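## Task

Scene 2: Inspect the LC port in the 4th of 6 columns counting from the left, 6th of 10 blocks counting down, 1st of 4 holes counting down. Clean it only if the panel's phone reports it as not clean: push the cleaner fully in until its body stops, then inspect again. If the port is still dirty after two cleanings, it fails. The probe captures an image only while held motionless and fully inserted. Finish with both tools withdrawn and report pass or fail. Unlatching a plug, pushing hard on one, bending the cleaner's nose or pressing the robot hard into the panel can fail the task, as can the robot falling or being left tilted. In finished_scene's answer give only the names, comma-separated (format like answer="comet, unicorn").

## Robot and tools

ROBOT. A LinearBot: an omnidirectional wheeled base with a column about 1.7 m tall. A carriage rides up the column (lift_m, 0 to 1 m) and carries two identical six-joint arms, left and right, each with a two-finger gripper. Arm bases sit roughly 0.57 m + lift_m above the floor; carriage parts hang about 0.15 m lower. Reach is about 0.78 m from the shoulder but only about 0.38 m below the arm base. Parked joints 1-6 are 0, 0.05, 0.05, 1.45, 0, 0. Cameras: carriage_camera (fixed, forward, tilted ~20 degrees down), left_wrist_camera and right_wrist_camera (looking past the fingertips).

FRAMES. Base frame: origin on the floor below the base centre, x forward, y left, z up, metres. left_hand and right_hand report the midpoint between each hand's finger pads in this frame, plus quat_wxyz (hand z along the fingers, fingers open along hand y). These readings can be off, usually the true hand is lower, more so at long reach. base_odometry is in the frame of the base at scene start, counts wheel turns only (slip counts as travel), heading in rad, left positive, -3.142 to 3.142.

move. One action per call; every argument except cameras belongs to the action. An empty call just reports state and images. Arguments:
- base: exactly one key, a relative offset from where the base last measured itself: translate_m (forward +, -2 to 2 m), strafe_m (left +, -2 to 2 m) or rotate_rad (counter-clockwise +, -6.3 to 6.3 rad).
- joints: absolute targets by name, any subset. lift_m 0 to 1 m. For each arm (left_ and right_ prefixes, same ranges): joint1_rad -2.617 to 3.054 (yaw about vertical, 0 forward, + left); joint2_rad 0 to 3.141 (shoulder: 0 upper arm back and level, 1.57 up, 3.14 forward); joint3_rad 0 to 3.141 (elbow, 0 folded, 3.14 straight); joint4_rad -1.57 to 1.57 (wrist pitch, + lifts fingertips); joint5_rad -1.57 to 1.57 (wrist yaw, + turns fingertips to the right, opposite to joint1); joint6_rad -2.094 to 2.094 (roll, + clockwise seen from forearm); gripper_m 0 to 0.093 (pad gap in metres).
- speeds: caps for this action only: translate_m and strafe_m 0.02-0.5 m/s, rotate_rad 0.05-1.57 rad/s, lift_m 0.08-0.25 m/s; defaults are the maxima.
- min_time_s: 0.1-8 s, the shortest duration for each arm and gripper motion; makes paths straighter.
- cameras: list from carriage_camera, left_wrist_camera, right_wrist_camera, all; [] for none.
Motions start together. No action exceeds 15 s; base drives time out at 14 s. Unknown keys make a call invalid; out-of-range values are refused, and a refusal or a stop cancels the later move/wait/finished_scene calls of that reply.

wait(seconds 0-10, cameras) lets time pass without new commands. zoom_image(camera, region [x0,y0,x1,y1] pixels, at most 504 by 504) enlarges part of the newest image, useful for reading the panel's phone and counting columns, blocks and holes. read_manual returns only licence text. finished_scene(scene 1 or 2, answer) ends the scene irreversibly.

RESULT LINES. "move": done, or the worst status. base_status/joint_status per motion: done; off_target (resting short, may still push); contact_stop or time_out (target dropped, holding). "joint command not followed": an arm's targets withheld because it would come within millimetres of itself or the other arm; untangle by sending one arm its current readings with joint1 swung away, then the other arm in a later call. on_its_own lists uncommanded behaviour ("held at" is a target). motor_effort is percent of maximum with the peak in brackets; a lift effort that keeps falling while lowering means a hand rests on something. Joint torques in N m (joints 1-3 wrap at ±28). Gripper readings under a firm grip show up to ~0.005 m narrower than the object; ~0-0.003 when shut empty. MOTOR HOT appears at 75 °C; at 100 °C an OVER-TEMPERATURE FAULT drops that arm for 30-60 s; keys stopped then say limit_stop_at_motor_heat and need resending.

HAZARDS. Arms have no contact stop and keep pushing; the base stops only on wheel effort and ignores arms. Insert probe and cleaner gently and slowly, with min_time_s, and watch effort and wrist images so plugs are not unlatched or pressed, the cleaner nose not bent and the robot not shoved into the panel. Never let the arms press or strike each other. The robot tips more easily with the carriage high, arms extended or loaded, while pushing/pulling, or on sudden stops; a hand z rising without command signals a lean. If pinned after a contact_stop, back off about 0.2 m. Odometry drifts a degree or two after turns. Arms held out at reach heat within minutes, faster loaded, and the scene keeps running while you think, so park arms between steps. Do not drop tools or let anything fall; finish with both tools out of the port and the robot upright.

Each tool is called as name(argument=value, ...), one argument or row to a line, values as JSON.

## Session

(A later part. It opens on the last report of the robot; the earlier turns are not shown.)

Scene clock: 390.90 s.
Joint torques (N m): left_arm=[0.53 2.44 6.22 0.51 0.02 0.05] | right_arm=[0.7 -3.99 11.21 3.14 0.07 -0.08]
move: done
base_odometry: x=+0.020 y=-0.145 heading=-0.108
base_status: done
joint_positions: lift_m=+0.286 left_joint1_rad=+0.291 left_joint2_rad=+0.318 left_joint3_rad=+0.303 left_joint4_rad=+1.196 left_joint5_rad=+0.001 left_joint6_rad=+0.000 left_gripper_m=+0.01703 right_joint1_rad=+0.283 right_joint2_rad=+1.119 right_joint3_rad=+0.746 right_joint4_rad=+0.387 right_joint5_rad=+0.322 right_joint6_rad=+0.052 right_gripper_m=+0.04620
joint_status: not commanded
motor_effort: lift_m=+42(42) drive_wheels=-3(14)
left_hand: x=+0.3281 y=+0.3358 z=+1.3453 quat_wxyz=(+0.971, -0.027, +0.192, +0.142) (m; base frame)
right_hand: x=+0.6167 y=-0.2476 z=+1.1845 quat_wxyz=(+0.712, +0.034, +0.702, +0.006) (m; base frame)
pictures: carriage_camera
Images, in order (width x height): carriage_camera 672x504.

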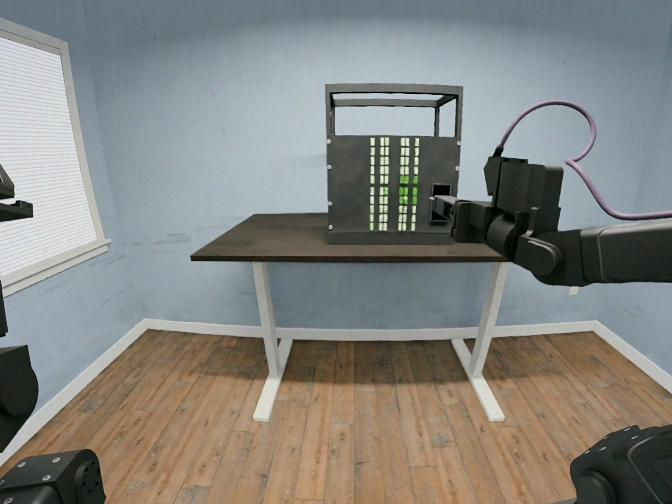

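move(
  base={"translate_m": 0.14},
  speeds={"translate_m": 0.1},
  cameras=[],
)

move(
  base={"strafe_m": 0.09},
  speeds={"strafe_m": 0.1},
  cameras=["right_wrist_camera"],
)

zoom_image(
  camera="right_wrist_camera",
  region=[100, 0, 300, 200],
)

zoom_image(
  camera="right_wrist_camera",
  region=[430, 0, 630, 240],
)

move(
  base={"strafe_m": -0.18},
  speeds={"strafe_m": 0.1},
  cameras=["right_wrist_camera"],
)

zoom_image(
  camera="right_wrist_camera",
  region=[0, 0, 200, 200],
)

zoom_image(
  camera="right_wrist_camera",
  region=[350, 0, 550, 240],
)

Scene clock: 448.80 s.
Joint torques (N m): left_arm=[0.51 2.43 6.2 0.54 0.02 0.05] | right_arm=[0.66 -3.97 11.22 3.15 0.03 -0.05]
move: done
base_odometry: x=+0.159 y=-0.160 heading=-0.108
base_status: done
joint_positions: lift_m=+0.286 left_joint1_rad=+0.291 left_joint2_rad=+0.318 left_joint3_rad=+0.303 left_joint4_rad=+1.197 left_joint5_rad=+0.001 left_joint6_rad=+0.000 left_gripper_m=+0.01703 right_joint1_rad=+0.283 right_joint2_rad=+1.119 right_joint3_rad=+0.746 right_joint4_rad=+0.388 right_joint5_rad=+0.322 right_joint6_rad=+0.052 right_gripper_m=+0.04620
joint_status: not commanded
motor_effort: lift_m=+41(42) drive_wheels=-6(12)
left_hand: x=+0.3280 y=+0.3358 z=+1.3454 quat_wxyz=(+0.971, -0.027, +0.191, +0.142) (m; base frame)
right_hand: x=+0.6167 y=-0.2476 z=+1.1846 quat_wxyz=(+0.712, +0.034, +0.701, +0.006) (m; base frame)
pictures: none
No camera images: "cameras" was empty.

Scene clock: 450.40 s.
Joint torques (N m): left_arm=[0.44 2.43 6.2 0.51 0.02 0.05] | right_arm=[0.54 -4.07 11.07 3.19 0.02 -0.06]
move: done
base_odometry: x=+0.169 y=-0.070 heading=-0.108
base_status: done
joint_positions: lift_m=+0.286 left_joint1_rad=+0.291 left_joint2_rad=+0.318 left_joint3_rad=+0.303 left_joint4_rad=+1.197 left_joint5_rad=+0.001 left_joint6_rad=+0.000 left_gripper_m=+0.01703 right_joint1_rad=+0.285 right_joint2_rad=+1.119 right_joint3_rad=+0.747 right_joint4_rad=+0.387 right_joint5_rad=+0.324 right_joint6_rad=+0.052 right_gripper_m=+0.04620
joint_status: not commanded
motor_effort: lift_m=+41(42) drive_wheels=-3(11)
left_hand: x=+0.3280 y=+0.3358 z=+1.3454 quat_wxyz=(+0.971, -0.027, +0.191, +0.142) (m; base frame)
right_hand: x=+0.6166 y=-0.2470 z=+1.1853 quat_wxyz=(+0.712, +0.034, +0.701, +0.007) (m; base frame)
pictures: right_wrist_camera
Images, in order (width x height): right_wrist_camera 672x504.

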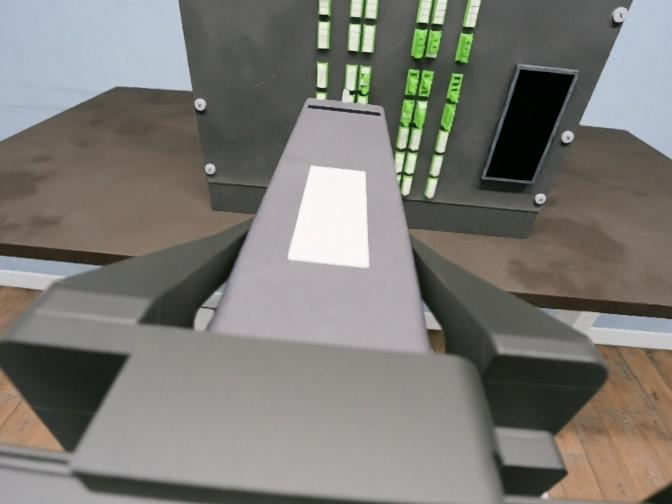

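Scaled by 2.520 from the camera's 672x504 image, which has a finer 960x720 frame.

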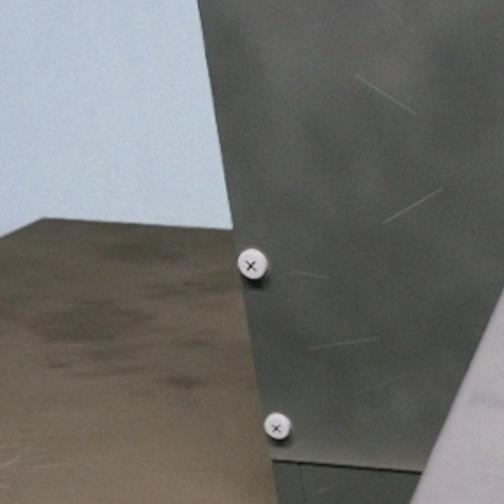

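Scaled by 2.100 from the camera's 672x504 image, which has a finer 960x720 frame.

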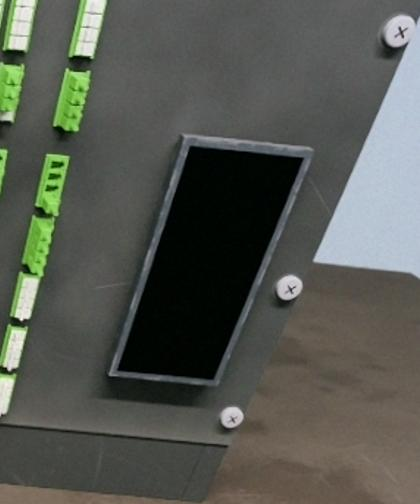

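Scene clock: 452.90 s.
Joint torques (N m): left_arm=[0.55 2.5 6.19 0.5 -0.01 0.05] | right_arm=[0.42 -4 11.15 3.14 -0.01 -0.07]
move: done
base_odometry: x=+0.150 y=-0.249 heading=-0.108
base_status: done
joint_positions: lift_m=+0.286 left_joint1_rad=+0.292 left_joint2_rad=+0.318 left_joint3_rad=+0.303 left_joint4_rad=+1.197 left_joint5_rad=+0.001 left_joint6_rad=+0.000 left_gripper_m=+0.01703 right_joint1_rad=+0.286 right_joint2_rad=+1.119 right_joint3_rad=+0.747 right_joint4_rad=+0.388 right_joint5_rad=+0.327 right_joint6_rad=+0.052 right_gripper_m=+0.04620
joint_status: not commanded
motor_effort: lift_m=+40(42) drive_wheels=-4(13)
left_hand: x=+0.3280 y=+0.3358 z=+1.3454 quat_wxyz=(+0.971, -0.027, +0.191, +0.142) (m; base frame)
right_hand: x=+0.6166 y=-0.2474 z=+1.1855 quat_wxyz=(+0.713, +0.035, +0.701, +0.006) (m; base frame)
pictures: right_wrist_camera
Images, in order (width x height): right_wrist_camera 672x504.

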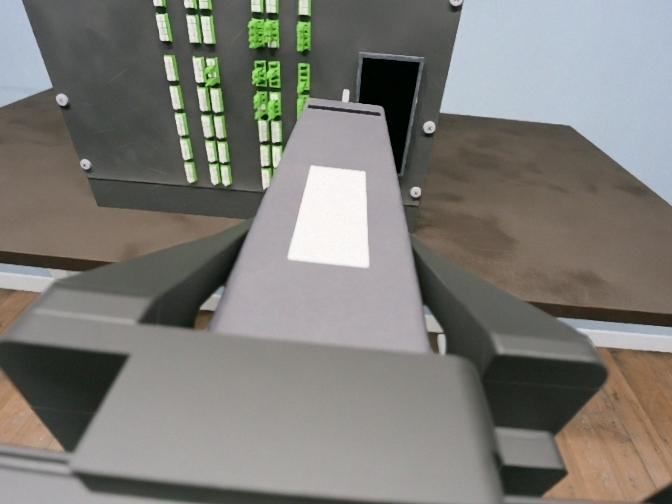

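Scaled by 2.520 from the camera's 672x504 image, which has a finer 960x720 frame.

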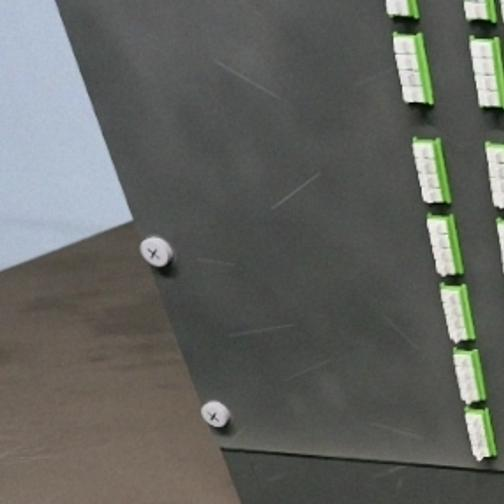

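Scaled by 2.100 from the camera's 672x504 image, which has a finer 960x720 frame.

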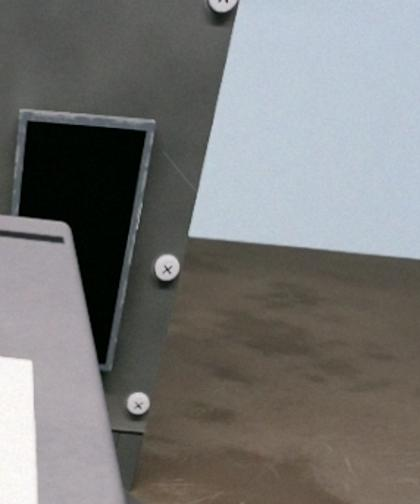

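move(
  base={"strafe_m": 0.10},
  speeds={"strafe_m": 0.1},
  cameras=[],
)

move(
  base={"translate_m": -0.08},
  speeds={"translate_m": 0.1},
  cameras=[],
)

move(
  base={"translate_m": 0.02},
  speeds={"translate_m": 0.1},
  cameras=["right_wrist_camera"],
)

zoom_image(
  camera="right_wrist_camera",
  region=[110, 30, 230, 180],
)

zoom_image(
  camera="right_wrist_camera",
  region=[420, 50, 540, 200],
)

move(
  base={"translate_m": 0.14},
  speeds={"translate_m": 0.1},
  cameras=["right_wrist_camera"],
)

zoom_image(
  camera="right_wrist_camera",
  region=[60, 80, 180, 230],
)

zoom_image(
  camera="right_wrist_camera",
  region=[450, 110, 570, 260],
)

Scene clock: 556.97 s.
Joint torques (N m): left_arm=[0.24 2.44 6.22 0.47 0.02 0.05] | right_arm=[0.36 -4 11.14 3.13 -0.02 -0.08]
move: done
base_odometry: x=+0.161 y=-0.150 heading=-0.108
base_status: done
joint_positions: lift_m=+0.286 left_joint1_rad=+0.292 left_joint2_rad=+0.318 left_joint3_rad=+0.303 left_joint4_rad=+1.197 left_joint5_rad=+0.002 left_joint6_rad=+0.000 left_gripper_m=+0.01703 right_joint1_rad=+0.287 right_joint2_rad=+1.119 right_joint3_rad=+0.747 right_joint4_rad=+0.389 right_joint5_rad=+0.328 right_joint6_rad=+0.052 right_gripper_m=+0.04620
joint_status: not commanded
motor_effort: lift_m=+41(42) drive_wheels=-5(12)
left_hand: x=+0.3279 y=+0.3357 z=+1.3454 quat_wxyz=(+0.971, -0.027, +0.191, +0.142) (m; base frame)
right_hand: x=+0.6165 y=-0.2471 z=+1.1856 quat_wxyz=(+0.713, +0.035, +0.701, +0.006) (m; base frame)
pictures: none
No camera images: "cameras" was empty.

Scene clock: 558.47 s.
Joint torques (N m): left_arm=[0.46 2.45 6.2 0.56 0.02 0.05] | right_arm=[0.29 -3.95 11.02 3.16 -0.02 -0.07]
move: done
base_odometry: x=+0.082 y=-0.141 heading=-0.108
base_status: done
joint_positions: lift_m=+0.286 left_joint1_rad=+0.292 left_joint2_rad=+0.318 left_joint3_rad=+0.303 left_joint4_rad=+1.197 left_joint5_rad=+0.002 left_joint6_rad=+0.000 left_gripper_m=+0.01703 right_joint1_rad=+0.287 right_joint2_rad=+1.119 right_joint3_rad=+0.748 right_joint4_rad=+0.388 right_joint5_rad=+0.328 right_joint6_rad=+0.052 right_gripper_m=+0.04620
joint_status: not commanded
motor_effort: lift_m=+41(42) drive_wheels=-4(13)
left_hand: x=+0.3280 y=+0.3358 z=+1.3454 quat_wxyz=(+0.971, -0.027, +0.192, +0.142) (m; base frame)
right_hand: x=+0.6166 y=-0.2471 z=+1.1860 quat_wxyz=(+0.713, +0.035, +0.700, +0.006) (m; base frame)
pictures: none
No camera images: "cameras" was empty.

Scene clock: 559.33 s.
Joint torques (N m): left_arm=[0.46 2.44 6.2 0.52 -0.01 0.05] | right_arm=[0.35 -4.11 11.1 3.11 -0.02 -0.05]
move: done
base_odometry: x=+0.102 y=-0.143 heading=-0.108
base_status: done
joint_positions: lift_m=+0.286 left_joint1_rad=+0.292 left_joint2_rad=+0.318 left_joint3_rad=+0.303 left_joint4_rad=+1.196 left_joint5_rad=+0.002 left_joint6_rad=+0.000 left_gripper_m=+0.01703 right_joint1_rad=+0.287 right_joint2_rad=+1.119 right_joint3_rad=+0.748 right_joint4_rad=+0.389 right_joint5_rad=+0.328 right_joint6_rad=+0.052 right_gripper_m=+0.04620
joint_status: not commanded
motor_effort: lift_m=+41(42) drive_wheels=+1(12)
left_hand: x=+0.3281 y=+0.3358 z=+1.3453 quat_wxyz=(+0.971, -0.027, +0.192, +0.142) (m; base frame)
right_hand: x=+0.6166 y=-0.2471 z=+1.1861 quat_wxyz=(+0.713, +0.035, +0.700, +0.006) (m; base frame)
pictures: right_wrist_camera
Images, in order (width x height): right_wrist_camera 672x504.

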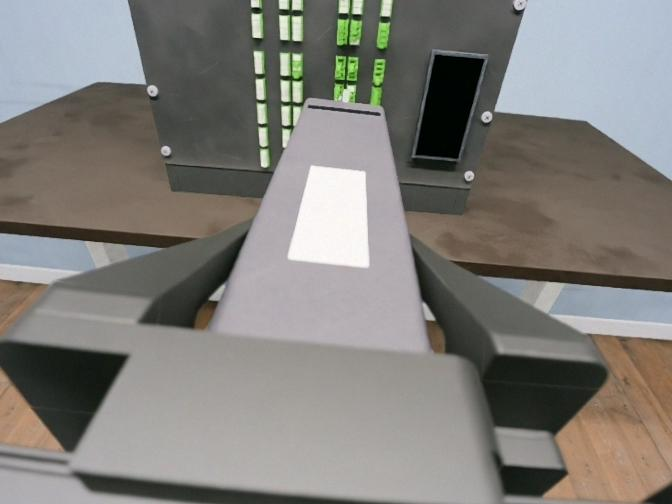

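Scaled by 3.360 from the camera's 672x504 image, which has a finer 960x720 frame.

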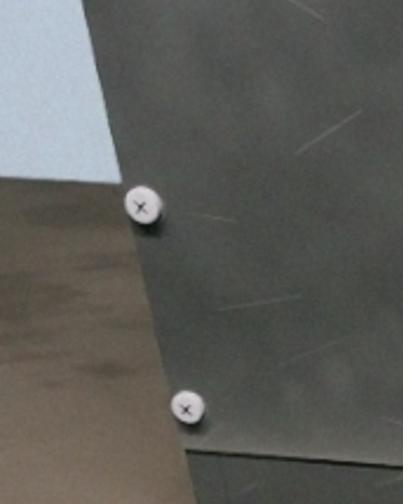

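Scaled by 3.360 from the camera's 672x504 image, which has a finer 960x720 frame.

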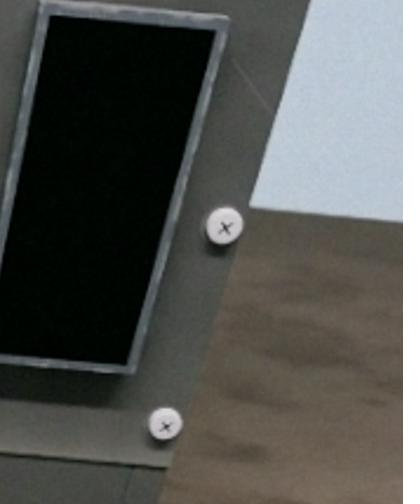

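Scene clock: 561.43 s.
Joint torques (N m): left_arm=[0.47 2.41 6.2 0.48 0.01 0.05] | right_arm=[0.34 -4.15 11.03 3.11 -0.02 -0.08]
move: done
base_odometry: x=+0.241 y=-0.158 heading=-0.107
base_status: done
joint_positions: lift_m=+0.286 left_joint1_rad=+0.292 left_joint2_rad=+0.318 left_joint3_rad=+0.303 left_joint4_rad=+1.197 left_joint5_rad=+0.002 left_joint6_rad=+0.000 left_gripper_m=+0.01703 right_joint1_rad=+0.287 right_joint2_rad=+1.119 right_joint3_rad=+0.748 right_joint4_rad=+0.389 right_joint5_rad=+0.328 right_joint6_rad=+0.052 right_gripper_m=+0.04620
joint_status: not commanded
motor_effort: lift_m=+41(42) drive_wheels=-5(12)
left_hand: x=+0.3279 y=+0.3357 z=+1.3454 quat_wxyz=(+0.971, -0.027, +0.191, +0.142) (m; base frame)
right_hand: x=+0.6165 y=-0.2471 z=+1.1862 quat_wxyz=(+0.713, +0.035, +0.700, +0.006) (m; base frame)
pictures: right_wrist_camera
Images, in order (width x height): right_wrist_camera 672x504.

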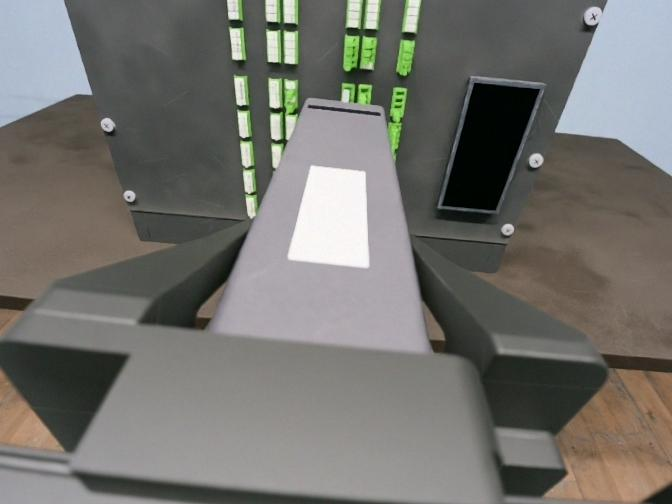

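Scaled by 3.360 from the camera's 672x504 image, which has a finer 960x720 frame.

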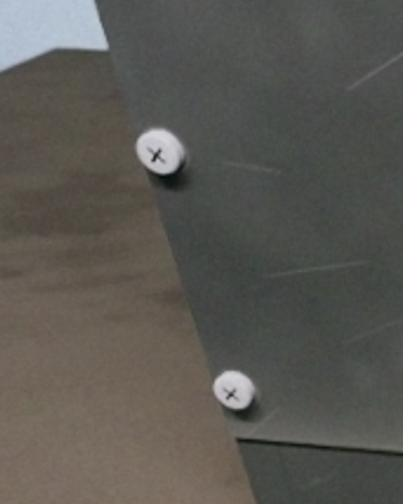

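Scaled by 3.360 from the camera's 672x504 image, which has a finer 960x720 frame.

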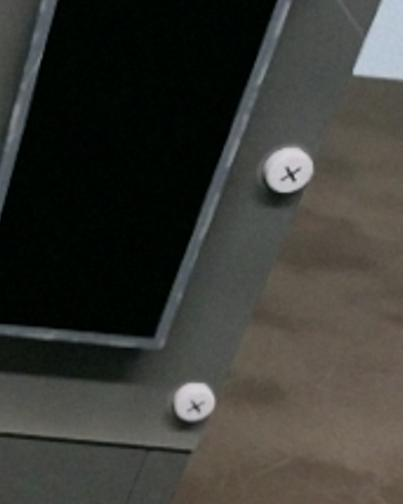

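zoom_image(
  camera="right_wrist_camera",
  region=[200, 90, 450, 340],
)

zoom_image(
  camera="right_wrist_camera",
  region=[325, 80, 375, 130],
)

Scaled by 2.016 from the camera's 672x504 image, which has a finer 960x720 frame.

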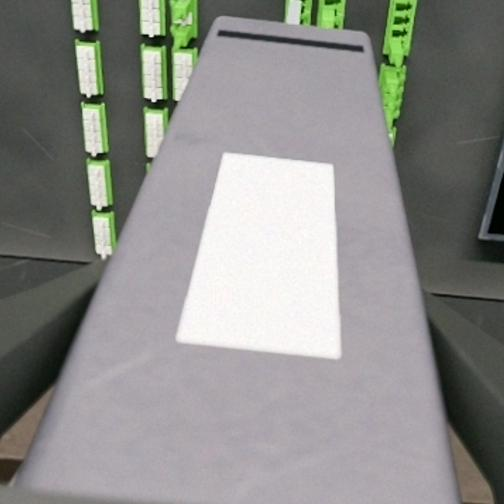

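Scaled by 10.080 from the camera's 672x504 image, which has a finer 960x720 frame.

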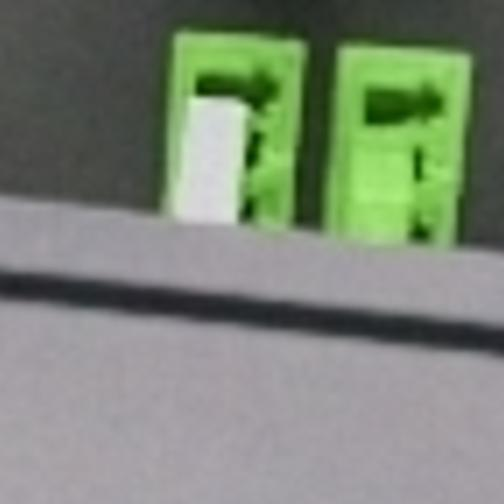

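move(
  base={"translate_m": -0.10},
  speeds={"translate_m": 0.1},
  cameras=[],
)

move(
  base={"rotate_rad": -0.09},
  joints={"right_joint5_rad": 0.245},
  speeds={"rotate_rad": 0.1},
  cameras=[],
)

move(
  base={"strafe_m": 0.08},
  speeds={"strafe_m": 0.1},
  cameras=["right_wrist_camera", "carriage_camera"],
)

Scene clock: 646.57 s.
Joint torques (N m): left_arm=[0.47 2.44 6.2 0.5 0.02 0.05] | right_arm=[0.36 -4.04 11.03 3.17 -0.02 -0.08]
move: done
base_odometry: x=+0.142 y=-0.147 heading=-0.108
base_status: done
joint_positions: lift_m=+0.286 left_joint1_rad=+0.292 left_joint2_rad=+0.318 left_joint3_rad=+0.303 left_joint4_rad=+1.196 left_joint5_rad=+0.002 left_joint6_rad=+0.000 left_gripper_m=+0.01703 right_joint1_rad=+0.287 right_joint2_rad=+1.119 right_joint3_rad=+0.748 right_joint4_rad=+0.389 right_joint5_rad=+0.328 right_joint6_rad=+0.052 right_gripper_m=+0.04620
joint_status: not commanded
motor_effort: lift_m=+41(42) drive_wheels=-1(15)
left_hand: x=+0.3281 y=+0.3358 z=+1.3453 quat_wxyz=(+0.971, -0.027, +0.192, +0.142) (m; base frame)
right_hand: x=+0.6165 y=-0.2471 z=+1.1862 quat_wxyz=(+0.713, +0.035, +0.700, +0.006) (m; base frame)
pictures: none
No camera images: "cameras" was empty.

Scene clock: 647.90 s.
Joint torques (N m): left_arm=[0.46 2.44 6.2 0.49 0.02 0.04] | right_arm=[0.38 -4.01 11.11 3.18 -0.23 -0.04]
move: done
base_odometry: x=+0.141 y=-0.147 heading=-0.197
base_status: done
joint_positions: lift_m=+0.286 left_joint1_rad=+0.292 left_joint2_rad=+0.318 left_joint3_rad=+0.303 left_joint4_rad=+1.197 left_joint5_rad=+0.002 left_joint6_rad=+0.000 left_gripper_m=+0.01702 right_joint1_rad=+0.287 right_joint2_rad=+1.119 right_joint3_rad=+0.748 right_joint4_rad=+0.389 right_joint5_rad=+0.257 right_joint6_rad=+0.053 right_gripper_m=+0.04620
joint_status: all done
motor_effort: lift_m=+41(42) drive_wheels=-11(13)
left_hand: x=+0.3279 y=+0.3357 z=+1.3454 quat_wxyz=(+0.971, -0.027, +0.191, +0.142) (m; base frame)
right_hand: x=+0.6166 y=-0.2348 z=+1.1863 quat_wxyz=(+0.713, +0.010, +0.701, +0.031) (m; base frame)
pictures: none
No camera images: "cameras" was empty.

Scene clock: 649.40 s.
Joint torques (N m): left_arm=[0.61 2.43 6.22 0.48 0.02 0.05] | right_arm=[0.25 -4 11.08 3.16 -0.2 -0.07]
move: done
base_odometry: x=+0.157 y=-0.069 heading=-0.198
base_status: done
joint_positions: lift_m=+0.286 left_joint1_rad=+0.292 left_joint2_rad=+0.318 left_joint3_rad=+0.303 left_joint4_rad=+1.198 left_joint5_rad=+0.002 left_joint6_rad=+0.000 left_gripper_m=+0.01702 right_joint1_rad=+0.287 right_joint2_rad=+1.119 right_joint3_rad=+0.748 right_joint4_rad=+0.389 right_joint5_rad=+0.255 right_joint6_rad=+0.053 right_gripper_m=+0.04620
joint_status: not commanded
motor_effort: lift_m=+41(42) drive_wheels=-8(14)
left_hand: x=+0.3278 y=+0.3358 z=+1.3454 quat_wxyz=(+0.971, -0.027, +0.191, +0.143) (m; base frame)
right_hand: x=+0.6166 y=-0.2340 z=+1.1862 quat_wxyz=(+0.713, +0.009, +0.701, +0.032) (m; base frame)
pictures: carriage_camera, right_wrist_camera
Images, in order (width x height): carriage_camera 672x504, right_wrist_camera 672x504.

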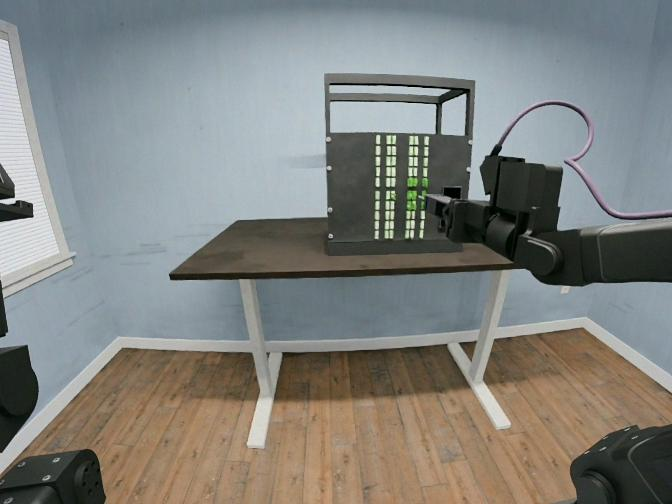

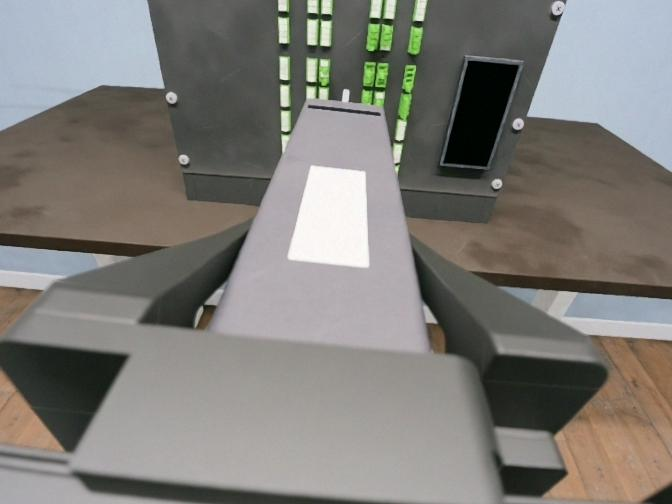

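zoom_image(
  camera="right_wrist_camera",
  region=[130, 60, 250, 210],
)

zoom_image(
  camera="right_wrist_camera",
  region=[450, 60, 570, 210],
)

move(
  base={"translate_m": 0.08},
  speeds={"translate_m": 0.05},
  cameras=["right_wrist_camera"],
)

zoom_image(
  camera="right_wrist_camera",
  region=[90, 80, 210, 230],
)

zoom_image(
  camera="right_wrist_camera",
  region=[470, 100, 590, 250],
)

Scaled by 3.360 from the camera's 672x504 image, which has a finer 960x720 frame.

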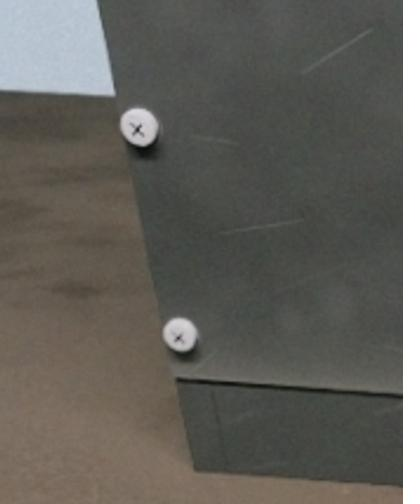

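Scaled by 3.360 from the camera's 672x504 image, which has a finer 960x720 frame.

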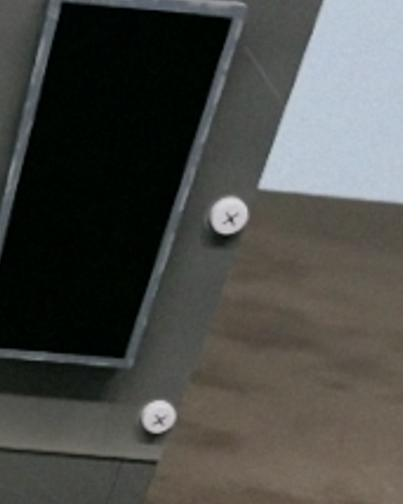

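Scene clock: 670.07 s.
Joint torques (N m): left_arm=[0.44 2.43 6.2 0.48 0.02 0.05] | right_arm=[0.25 -4.05 11.11 3.17 -0.19 -0.04]
move: done
base_odometry: x=+0.236 y=-0.084 heading=-0.197
base_status: done
joint_positions: lift_m=+0.286 left_joint1_rad=+0.292 left_joint2_rad=+0.318 left_joint3_rad=+0.303 left_joint4_rad=+1.198 left_joint5_rad=+0.002 left_joint6_rad=+0.000 left_gripper_m=+0.01702 right_joint1_rad=+0.287 right_joint2_rad=+1.119 right_joint3_rad=+0.748 right_joint4_rad=+0.389 right_joint5_rad=+0.254 right_joint6_rad=+0.053 right_gripper_m=+0.04620
joint_status: not commanded
motor_effort: lift_m=+42(42) drive_wheels=-6(11)
left_hand: x=+0.3278 y=+0.3358 z=+1.3454 quat_wxyz=(+0.971, -0.027, +0.191, +0.143) (m; base frame)
right_hand: x=+0.6166 y=-0.2340 z=+1.1863 quat_wxyz=(+0.713, +0.009, +0.701, +0.032) (m; base frame)
pictures: right_wrist_camera
Images, in order (width x height): right_wrist_camera 672x504.

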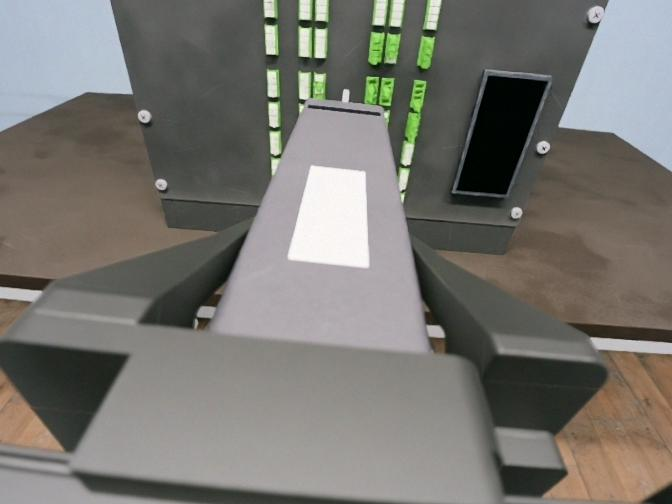

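Scaled by 3.360 from the camera's 672x504 image, which has a finer 960x720 frame.

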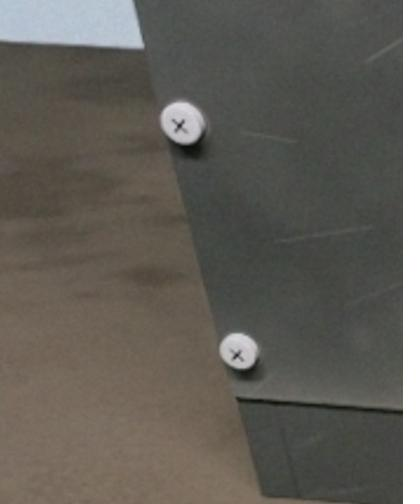

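Scaled by 3.360 from the camera's 672x504 image, which has a finer 960x720 frame.

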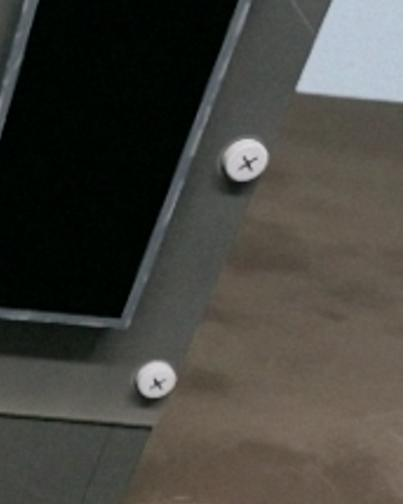

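move(
  base={"strafe_m": -0.023},
  speeds={"strafe_m": 0.05},
  joints={"right_joint4_rad": 0.455},
  cameras=["right_wrist_camera"],
)

zoom_image(
  camera="right_wrist_camera",
  region=[325, 60, 385, 120],
)

Scene clock: 722.03 s.
Joint torques (N m): left_arm=[0.39 2.44 6.22 0.5 0.02 0.05] | right_arm=[0.29 -4.04 11.07 3.25 -0.13 -0.09]
move: off_target
base_odometry: x=+0.231 y=-0.107 heading=-0.197
base_status: done
joint_positions: lift_m=+0.286 left_joint1_rad=+0.292 left_joint2_rad=+0.318 left_joint3_rad=+0.303 left_joint4_rad=+1.198 left_joint5_rad=+0.001 left_joint6_rad=+0.000 left_gripper_m=+0.01702 right_joint1_rad=+0.288 right_joint2_rad=+1.119 right_joint3_rad=+0.748 right_joint4_rad=+0.390 right_joint5_rad=+0.252 right_joint6_rad=+0.053 right_gripper_m=+0.04620
joint_status: right_joint4_rad off_target (ended at +0.390, target +0.455)
motor_effort: lift_m=+42(42) drive_wheels=-6(8)
left_hand: x=+0.3278 y=+0.3359 z=+1.3454 quat_wxyz=(+0.971, -0.028, +0.191, +0.143) (m; base frame)
right_hand: x=+0.6165 y=-0.2335 z=+1.1867 quat_wxyz=(+0.713, +0.008, +0.700, +0.033) (m; base frame)
pictures: right_wrist_camera
Images, in order (width x height): right_wrist_camera 672x504.

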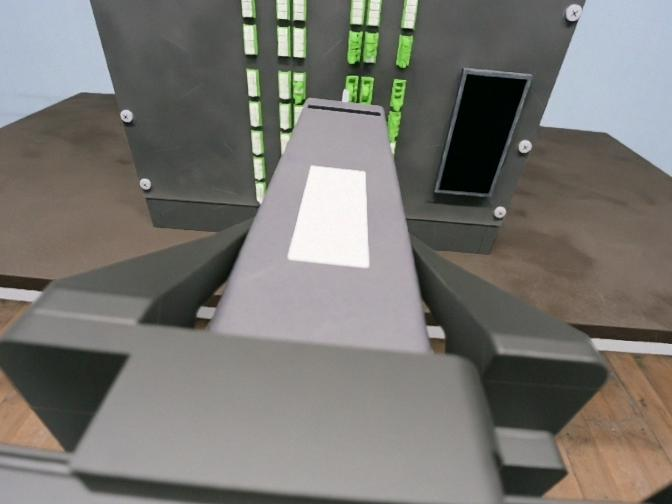

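Scaled by 8.400 from the camera's 672x504 image, which has a finer 960x720 frame.

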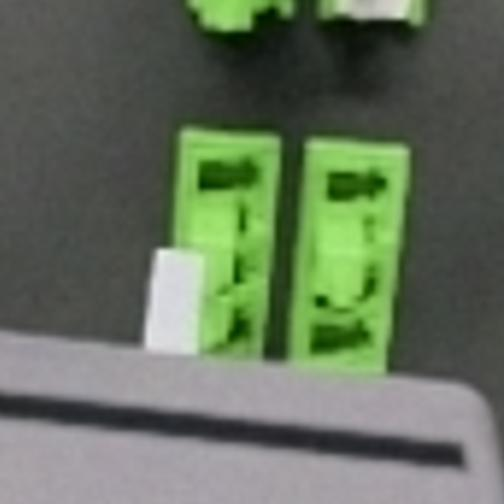

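move(
  base={"strafe_m": -0.004},
  speeds={"strafe_m": 0.02, "lift_m": 0.08},
  joints={"lift_m": 0.273, "right_joint4_rad": 0.445},
  cameras=[],
)

move(
  base={"translate_m": 0.06},
  speeds={"translate_m": 0.05},
  cameras=["right_wrist_camera"],
)

zoom_image(
  camera="right_wrist_camera",
  region=[325, 60, 385, 120],
)

Scene clock: 749.40 s.
Joint torques (N m): left_arm=[0.47 2.59 6.27 0.49 0.04 0.05] | right_arm=[0.2 -4.07 10.58 3.21 -0.16 -0.06]
move: off_target
base_odometry: x=+0.231 y=-0.111 heading=-0.197
base_status: done
joint_positions: lift_m=+0.273 left_joint1_rad=+0.292 left_joint2_rad=+0.317 left_joint3_rad=+0.302 left_joint4_rad=+1.198 left_joint5_rad=+0.001 left_joint6_rad=+0.000 left_gripper_m=+0.01702 right_joint1_rad=+0.288 right_joint2_rad=+1.120 right_joint3_rad=+0.755 right_joint4_rad=+0.384 right_joint5_rad=+0.251 right_joint6_rad=+0.053 right_gripper_m=+0.04620
joint_status: right_joint4_rad off_target (ended at +0.384, target +0.445); the others done
motor_effort: lift_m=+39(40) drive_wheels=-5(10)
left_hand: x=+0.3276 y=+0.3358 z=+1.3324 quat_wxyz=(+0.971, -0.027, +0.191, +0.143) (m; base frame)
right_hand: x=+0.6169 y=-0.2332 z=+1.1753 quat_wxyz=(+0.713, +0.007, +0.700, +0.034) (m; base frame)
pictures: none
No camera images: "cameras" was empty.

Scene clock: 751.10 s.
Joint torques (N m): left_arm=[0.4 2.58 6.26 0.5 0.02 0.05] | right_arm=[0.13 -4.03 10.55 3.14 -0.14 -0.08]
move: done
base_odometry: x=+0.290 y=-0.122 heading=-0.197
base_status: done
joint_positions: lift_m=+0.273 left_joint1_rad=+0.292 left_joint2_rad=+0.317 left_joint3_rad=+0.302 left_joint4_rad=+1.198 left_joint5_rad=+0.001 left_joint6_rad=+0.000 left_gripper_m=+0.01702 right_joint1_rad=+0.288 right_joint2_rad=+1.120 right_joint3_rad=+0.755 right_joint4_rad=+0.386 right_joint5_rad=+0.251 right_joint6_rad=+0.053 right_gripper_m=+0.04620
joint_status: not commanded
motor_effort: lift_m=+39(40) drive_wheels=-6(10)
left_hand: x=+0.3274 y=+0.3357 z=+1.3325 quat_wxyz=(+0.971, -0.027, +0.191, +0.143) (m; base frame)
right_hand: x=+0.6169 y=-0.2332 z=+1.1758 quat_wxyz=(+0.714, +0.008, +0.700, +0.034) (m; base frame)
pictures: right_wrist_camera
Images, in order (width x height): right_wrist_camera 672x504.

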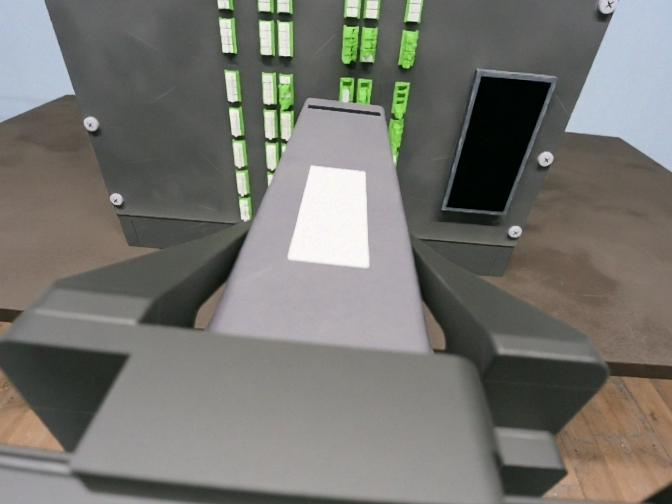

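Scaled by 8.400 from the camera's 672x504 image, which has a finer 960x720 frame.

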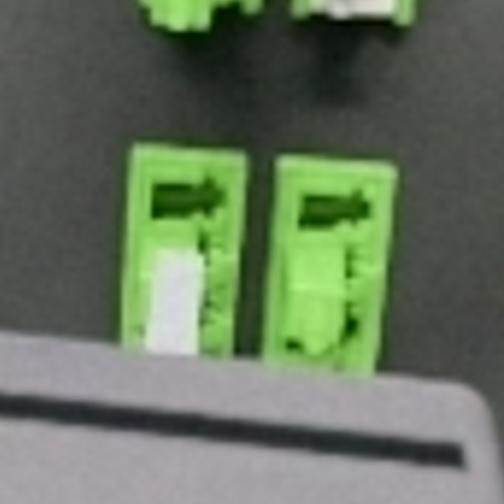

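move(
  base={"translate_m": 0.028},
  speeds={"translate_m": 0.03, "lift_m": 0.08},
  joints={"lift_m": 0.2715},
  cameras=["right_wrist_camera"],
)

zoom_image(
  camera="right_wrist_camera",
  region=[332, 72, 362, 102],
)

Scene clock: 770.47 s.
Joint torques (N m): left_arm=[0.38 2.65 6.31 0.49 0.03 0.05] | right_arm=[0.14 -4 10.43 3.18 -0.17 -0.07]
move: done
base_odometry: x=+0.317 y=-0.128 heading=-0.198
base_status: done
joint_positions: lift_m=+0.272 left_joint1_rad=+0.292 left_joint2_rad=+0.316 left_joint3_rad=+0.301 left_joint4_rad=+1.199 left_joint5_rad=+0.001 left_joint6_rad=+0.000 left_gripper_m=+0.01702 right_joint1_rad=+0.288 right_joint2_rad=+1.120 right_joint3_rad=+0.755 right_joint4_rad=+0.389 right_joint5_rad=+0.251 right_joint6_rad=+0.053 right_gripper_m=+0.04620
joint_status: all done
motor_effort: lift_m=+37(38) drive_wheels=+2(12)
left_hand: x=+0.3273 y=+0.3357 z=+1.3310 quat_wxyz=(+0.971, -0.027, +0.190, +0.143) (m; base frame)
right_hand: x=+0.6168 y=-0.2332 z=+1.1751 quat_wxyz=(+0.715, +0.008, +0.699, +0.034) (m; base frame)
pictures: right_wrist_camera
Images, in order (width x height): right_wrist_camera 672x504.

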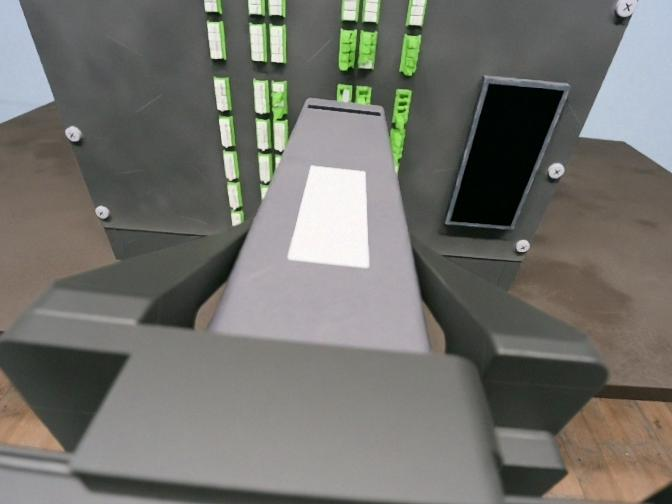

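Scaled by 16.800 from the camera's 672x504 image, which has a finer 960x720 frame.

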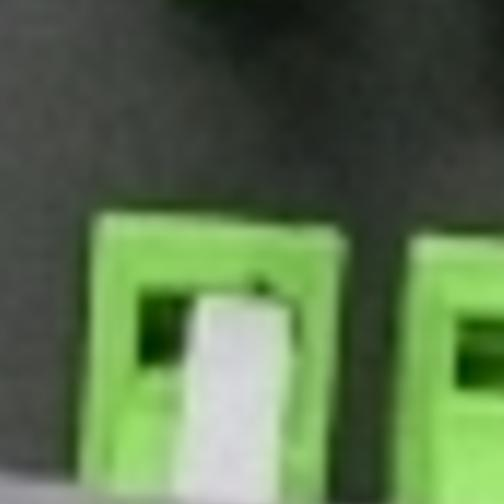

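move(
  base={"strafe_m": 0.003},
  speeds={"strafe_m": 0.02},
  cameras=["right_wrist_camera"],
)

zoom_image(
  camera="right_wrist_camera",
  region=[332, 72, 362, 102],
)

Scene clock: 792.37 s.
Joint torques (N m): left_arm=[0.27 2.8 6.39 0.47 0.05 0.05] | right_arm=[-0.02 -4.21 10.54 3.16 -0.15 -0.07]
move: done
base_odometry: x=+0.318 y=-0.125 heading=-0.198
base_status: done
joint_positions: lift_m=+0.272 left_joint1_rad=+0.293 left_joint2_rad=+0.316 left_joint3_rad=+0.301 left_joint4_rad=+1.199 left_joint5_rad=+0.001 left_joint6_rad=+0.000 left_gripper_m=+0.01702 right_joint1_rad=+0.289 right_joint2_rad=+1.120 right_joint3_rad=+0.755 right_joint4_rad=+0.388 right_joint5_rad=+0.248 right_joint6_rad=+0.053 right_gripper_m=+0.04620
joint_status: not commanded
motor_effort: lift_m=+38(38) drive_wheels=+4(6)
left_hand: x=+0.3273 y=+0.3358 z=+1.3310 quat_wxyz=(+0.971, -0.028, +0.190, +0.143) (m; base frame)
right_hand: x=+0.6167 y=-0.2320 z=+1.1750 quat_wxyz=(+0.714, +0.006, +0.699, +0.036) (m; base frame)
pictures: right_wrist_camera
Images, in order (width x height): right_wrist_camera 672x504.

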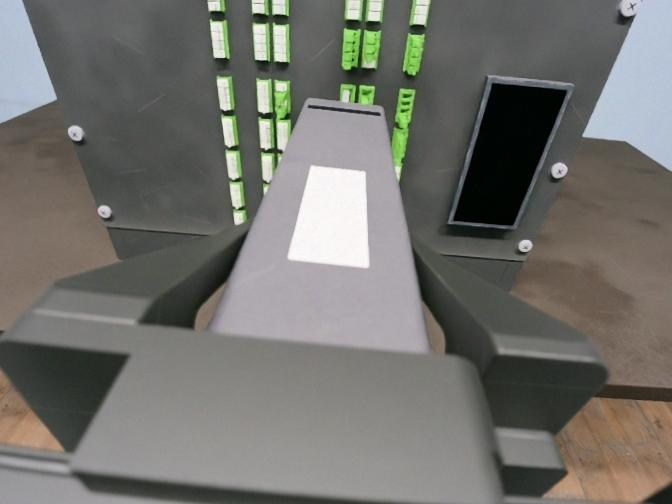

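Scaled by 16.800 from the camera's 672x504 image, which has a finer 960x720 frame.

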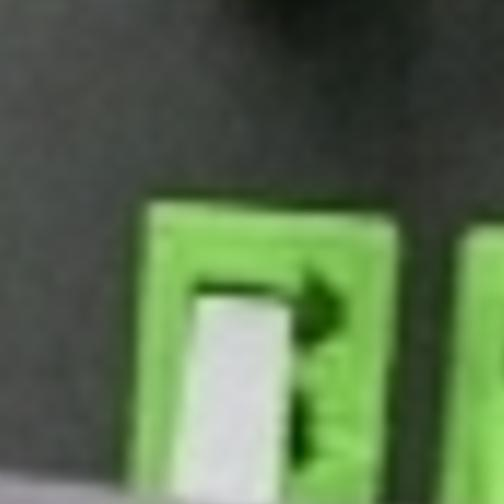

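move(
  base={"translate_m": 0.003},
  speeds={"translate_m": 0.02},
  cameras=["right_wrist_camera"],
)

zoom_image(
  camera="right_wrist_camera",
  region=[336, 76, 360, 100],
)

Scene clock: 821.53 s.
Joint torques (N m): left_arm=[0.51 2.56 6.26 0.47 0.02 0.05] | right_arm=[0.13 -3.99 10.61 3.16 -0.19 -0.07]
move: done
base_odometry: x=+0.321 y=-0.126 heading=-0.198
base_status: done
joint_positions: lift_m=+0.272 left_joint1_rad=+0.293 left_joint2_rad=+0.316 left_joint3_rad=+0.301 left_joint4_rad=+1.198 left_joint5_rad=+0.001 left_joint6_rad=+0.000 left_gripper_m=+0.01702 right_joint1_rad=+0.290 right_joint2_rad=+1.119 right_joint3_rad=+0.755 right_joint4_rad=+0.389 right_joint5_rad=+0.253 right_joint6_rad=+0.053 right_gripper_m=+0.04620
joint_status: not commanded
motor_effort: lift_m=+38(38) drive_wheels=+1(10)
left_hand: x=+0.3275 y=+0.3359 z=+1.3309 quat_wxyz=(+0.971, -0.028, +0.191, +0.143) (m; base frame)
right_hand: x=+0.6165 y=-0.2327 z=+1.1753 quat_wxyz=(+0.715, +0.008, +0.698, +0.034) (m; base frame)
pictures: right_wrist_camera
Images, in order (width x height): right_wrist_camera 672x504.

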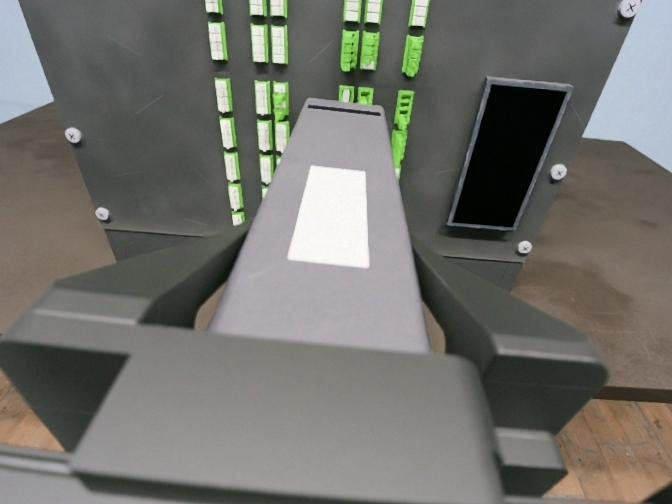

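Scaled by 21.000 from the camera's 672x504 image, which has a finer 960x720 frame.

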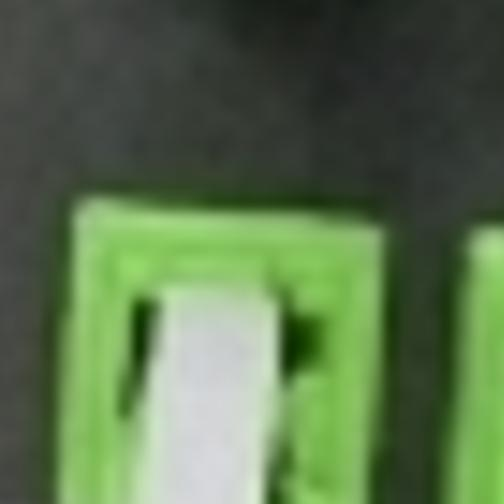

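move(
  joints={"right_joint5_rad": 0.237},
  min_time_s=0.5,
  cameras=["right_wrist_camera"],
)

zoom_image(
  camera="right_wrist_camera",
  region=[336, 76, 360, 100],
)

Scene clock: 832.60 s.
Joint torques (N m): left_arm=[0.36 2.66 6.3 0.5 0.02 0.05] | right_arm=[0.02 -4.03 10.5 3.18 -0.29 -0.04]
move: done
base_odometry: x=+0.321 y=-0.126 heading=-0.198
base_status: not commanded
joint_positions: lift_m=+0.272 left_joint1_rad=+0.293 left_joint2_rad=+0.316 left_joint3_rad=+0.301 left_joint4_rad=+1.198 left_joint5_rad=+0.001 left_joint6_rad=+0.000 left_gripper_m=+0.01702 right_joint1_rad=+0.290 right_joint2_rad=+1.119 right_joint3_rad=+0.755 right_joint4_rad=+0.389 right_joint5_rad=+0.253 right_joint6_rad=+0.053 right_gripper_m=+0.04620
joint_status: all done
motor_effort: lift_m=+38(38) drive_wheels=+3(4)
left_hand: x=+0.3275 y=+0.3359 z=+1.3309 quat_wxyz=(+0.971, -0.028, +0.191, +0.143) (m; base frame)
right_hand: x=+0.6165 y=-0.2327 z=+1.1753 quat_wxyz=(+0.715, +0.008, +0.698, +0.034) (m; base frame)
pictures: right_wrist_camera
Images, in order (width x height): right_wrist_camera 672x504.

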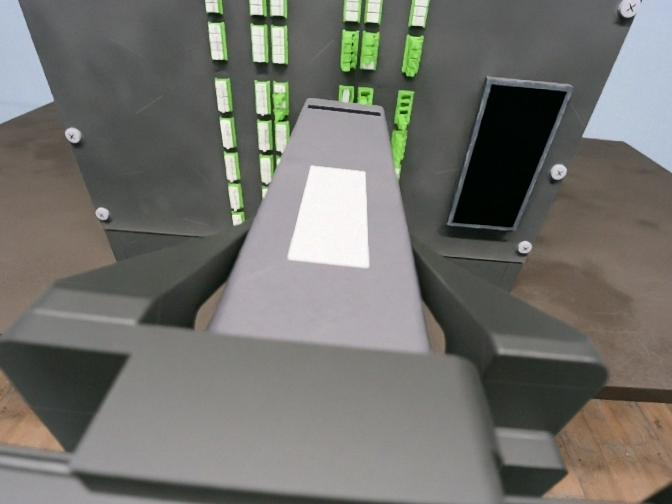

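Scaled by 21.000 from the camera's 672x504 image, which has a finer 960x720 frame.

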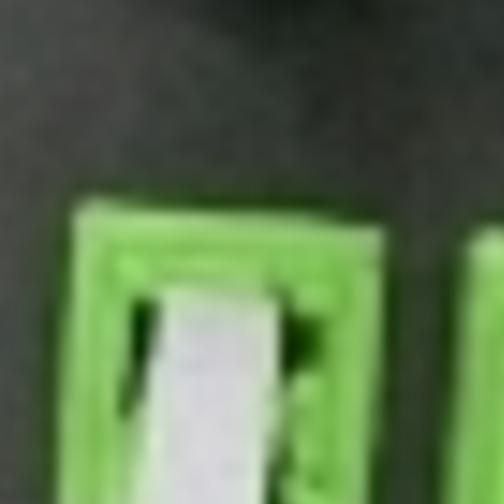

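move(
  base={"strafe_m": 0.003},
  speeds={"strafe_m": 0.02},
  cameras=["right_wrist_camera"],
)

zoom_image(
  camera="right_wrist_camera",
  region=[336, 76, 360, 100],
)

Scene clock: 868.73 s.
Joint torques (N m): left_arm=[0.4 2.65 6.3 0.52 0.04 0.05] | right_arm=[0.05 -4.14 10.58 3.14 -0.31 -0.05]
move: done
base_odometry: x=+0.321 y=-0.123 heading=-0.199
base_status: done
joint_positions: lift_m=+0.272 left_joint1_rad=+0.293 left_joint2_rad=+0.316 left_joint3_rad=+0.301 left_joint4_rad=+1.198 left_joint5_rad=+0.001 left_joint6_rad=+0.000 left_gripper_m=+0.01702 right_joint1_rad=+0.290 right_joint2_rad=+1.119 right_joint3_rad=+0.755 right_joint4_rad=+0.389 right_joint5_rad=+0.255 right_joint6_rad=+0.053 right_gripper_m=+0.04620
joint_status: not commanded
motor_effort: lift_m=+37(38) drive_wheels=+4(9)
left_hand: x=+0.3275 y=+0.3360 z=+1.3309 quat_wxyz=(+0.971, -0.028, +0.191, +0.143) (m; base frame)
right_hand: x=+0.6165 y=-0.2330 z=+1.1753 quat_wxyz=(+0.715, +0.009, +0.698, +0.034) (m; base frame)
pictures: right_wrist_camera
Images, in order (width x height): right_wrist_camera 672x504.

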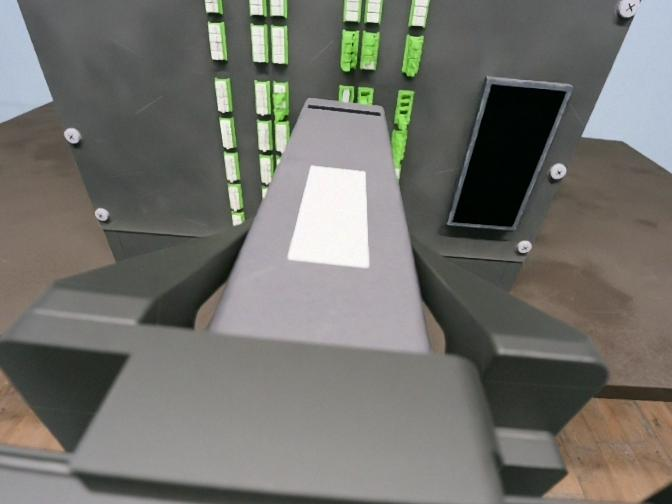

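Scaled by 21.000 from the camera's 672x504 image, which has a finer 960x720 frame.

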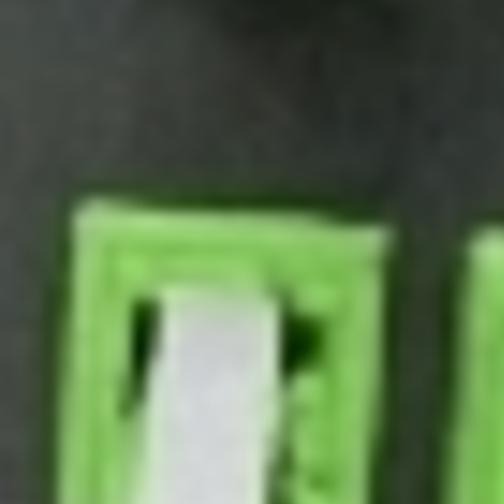

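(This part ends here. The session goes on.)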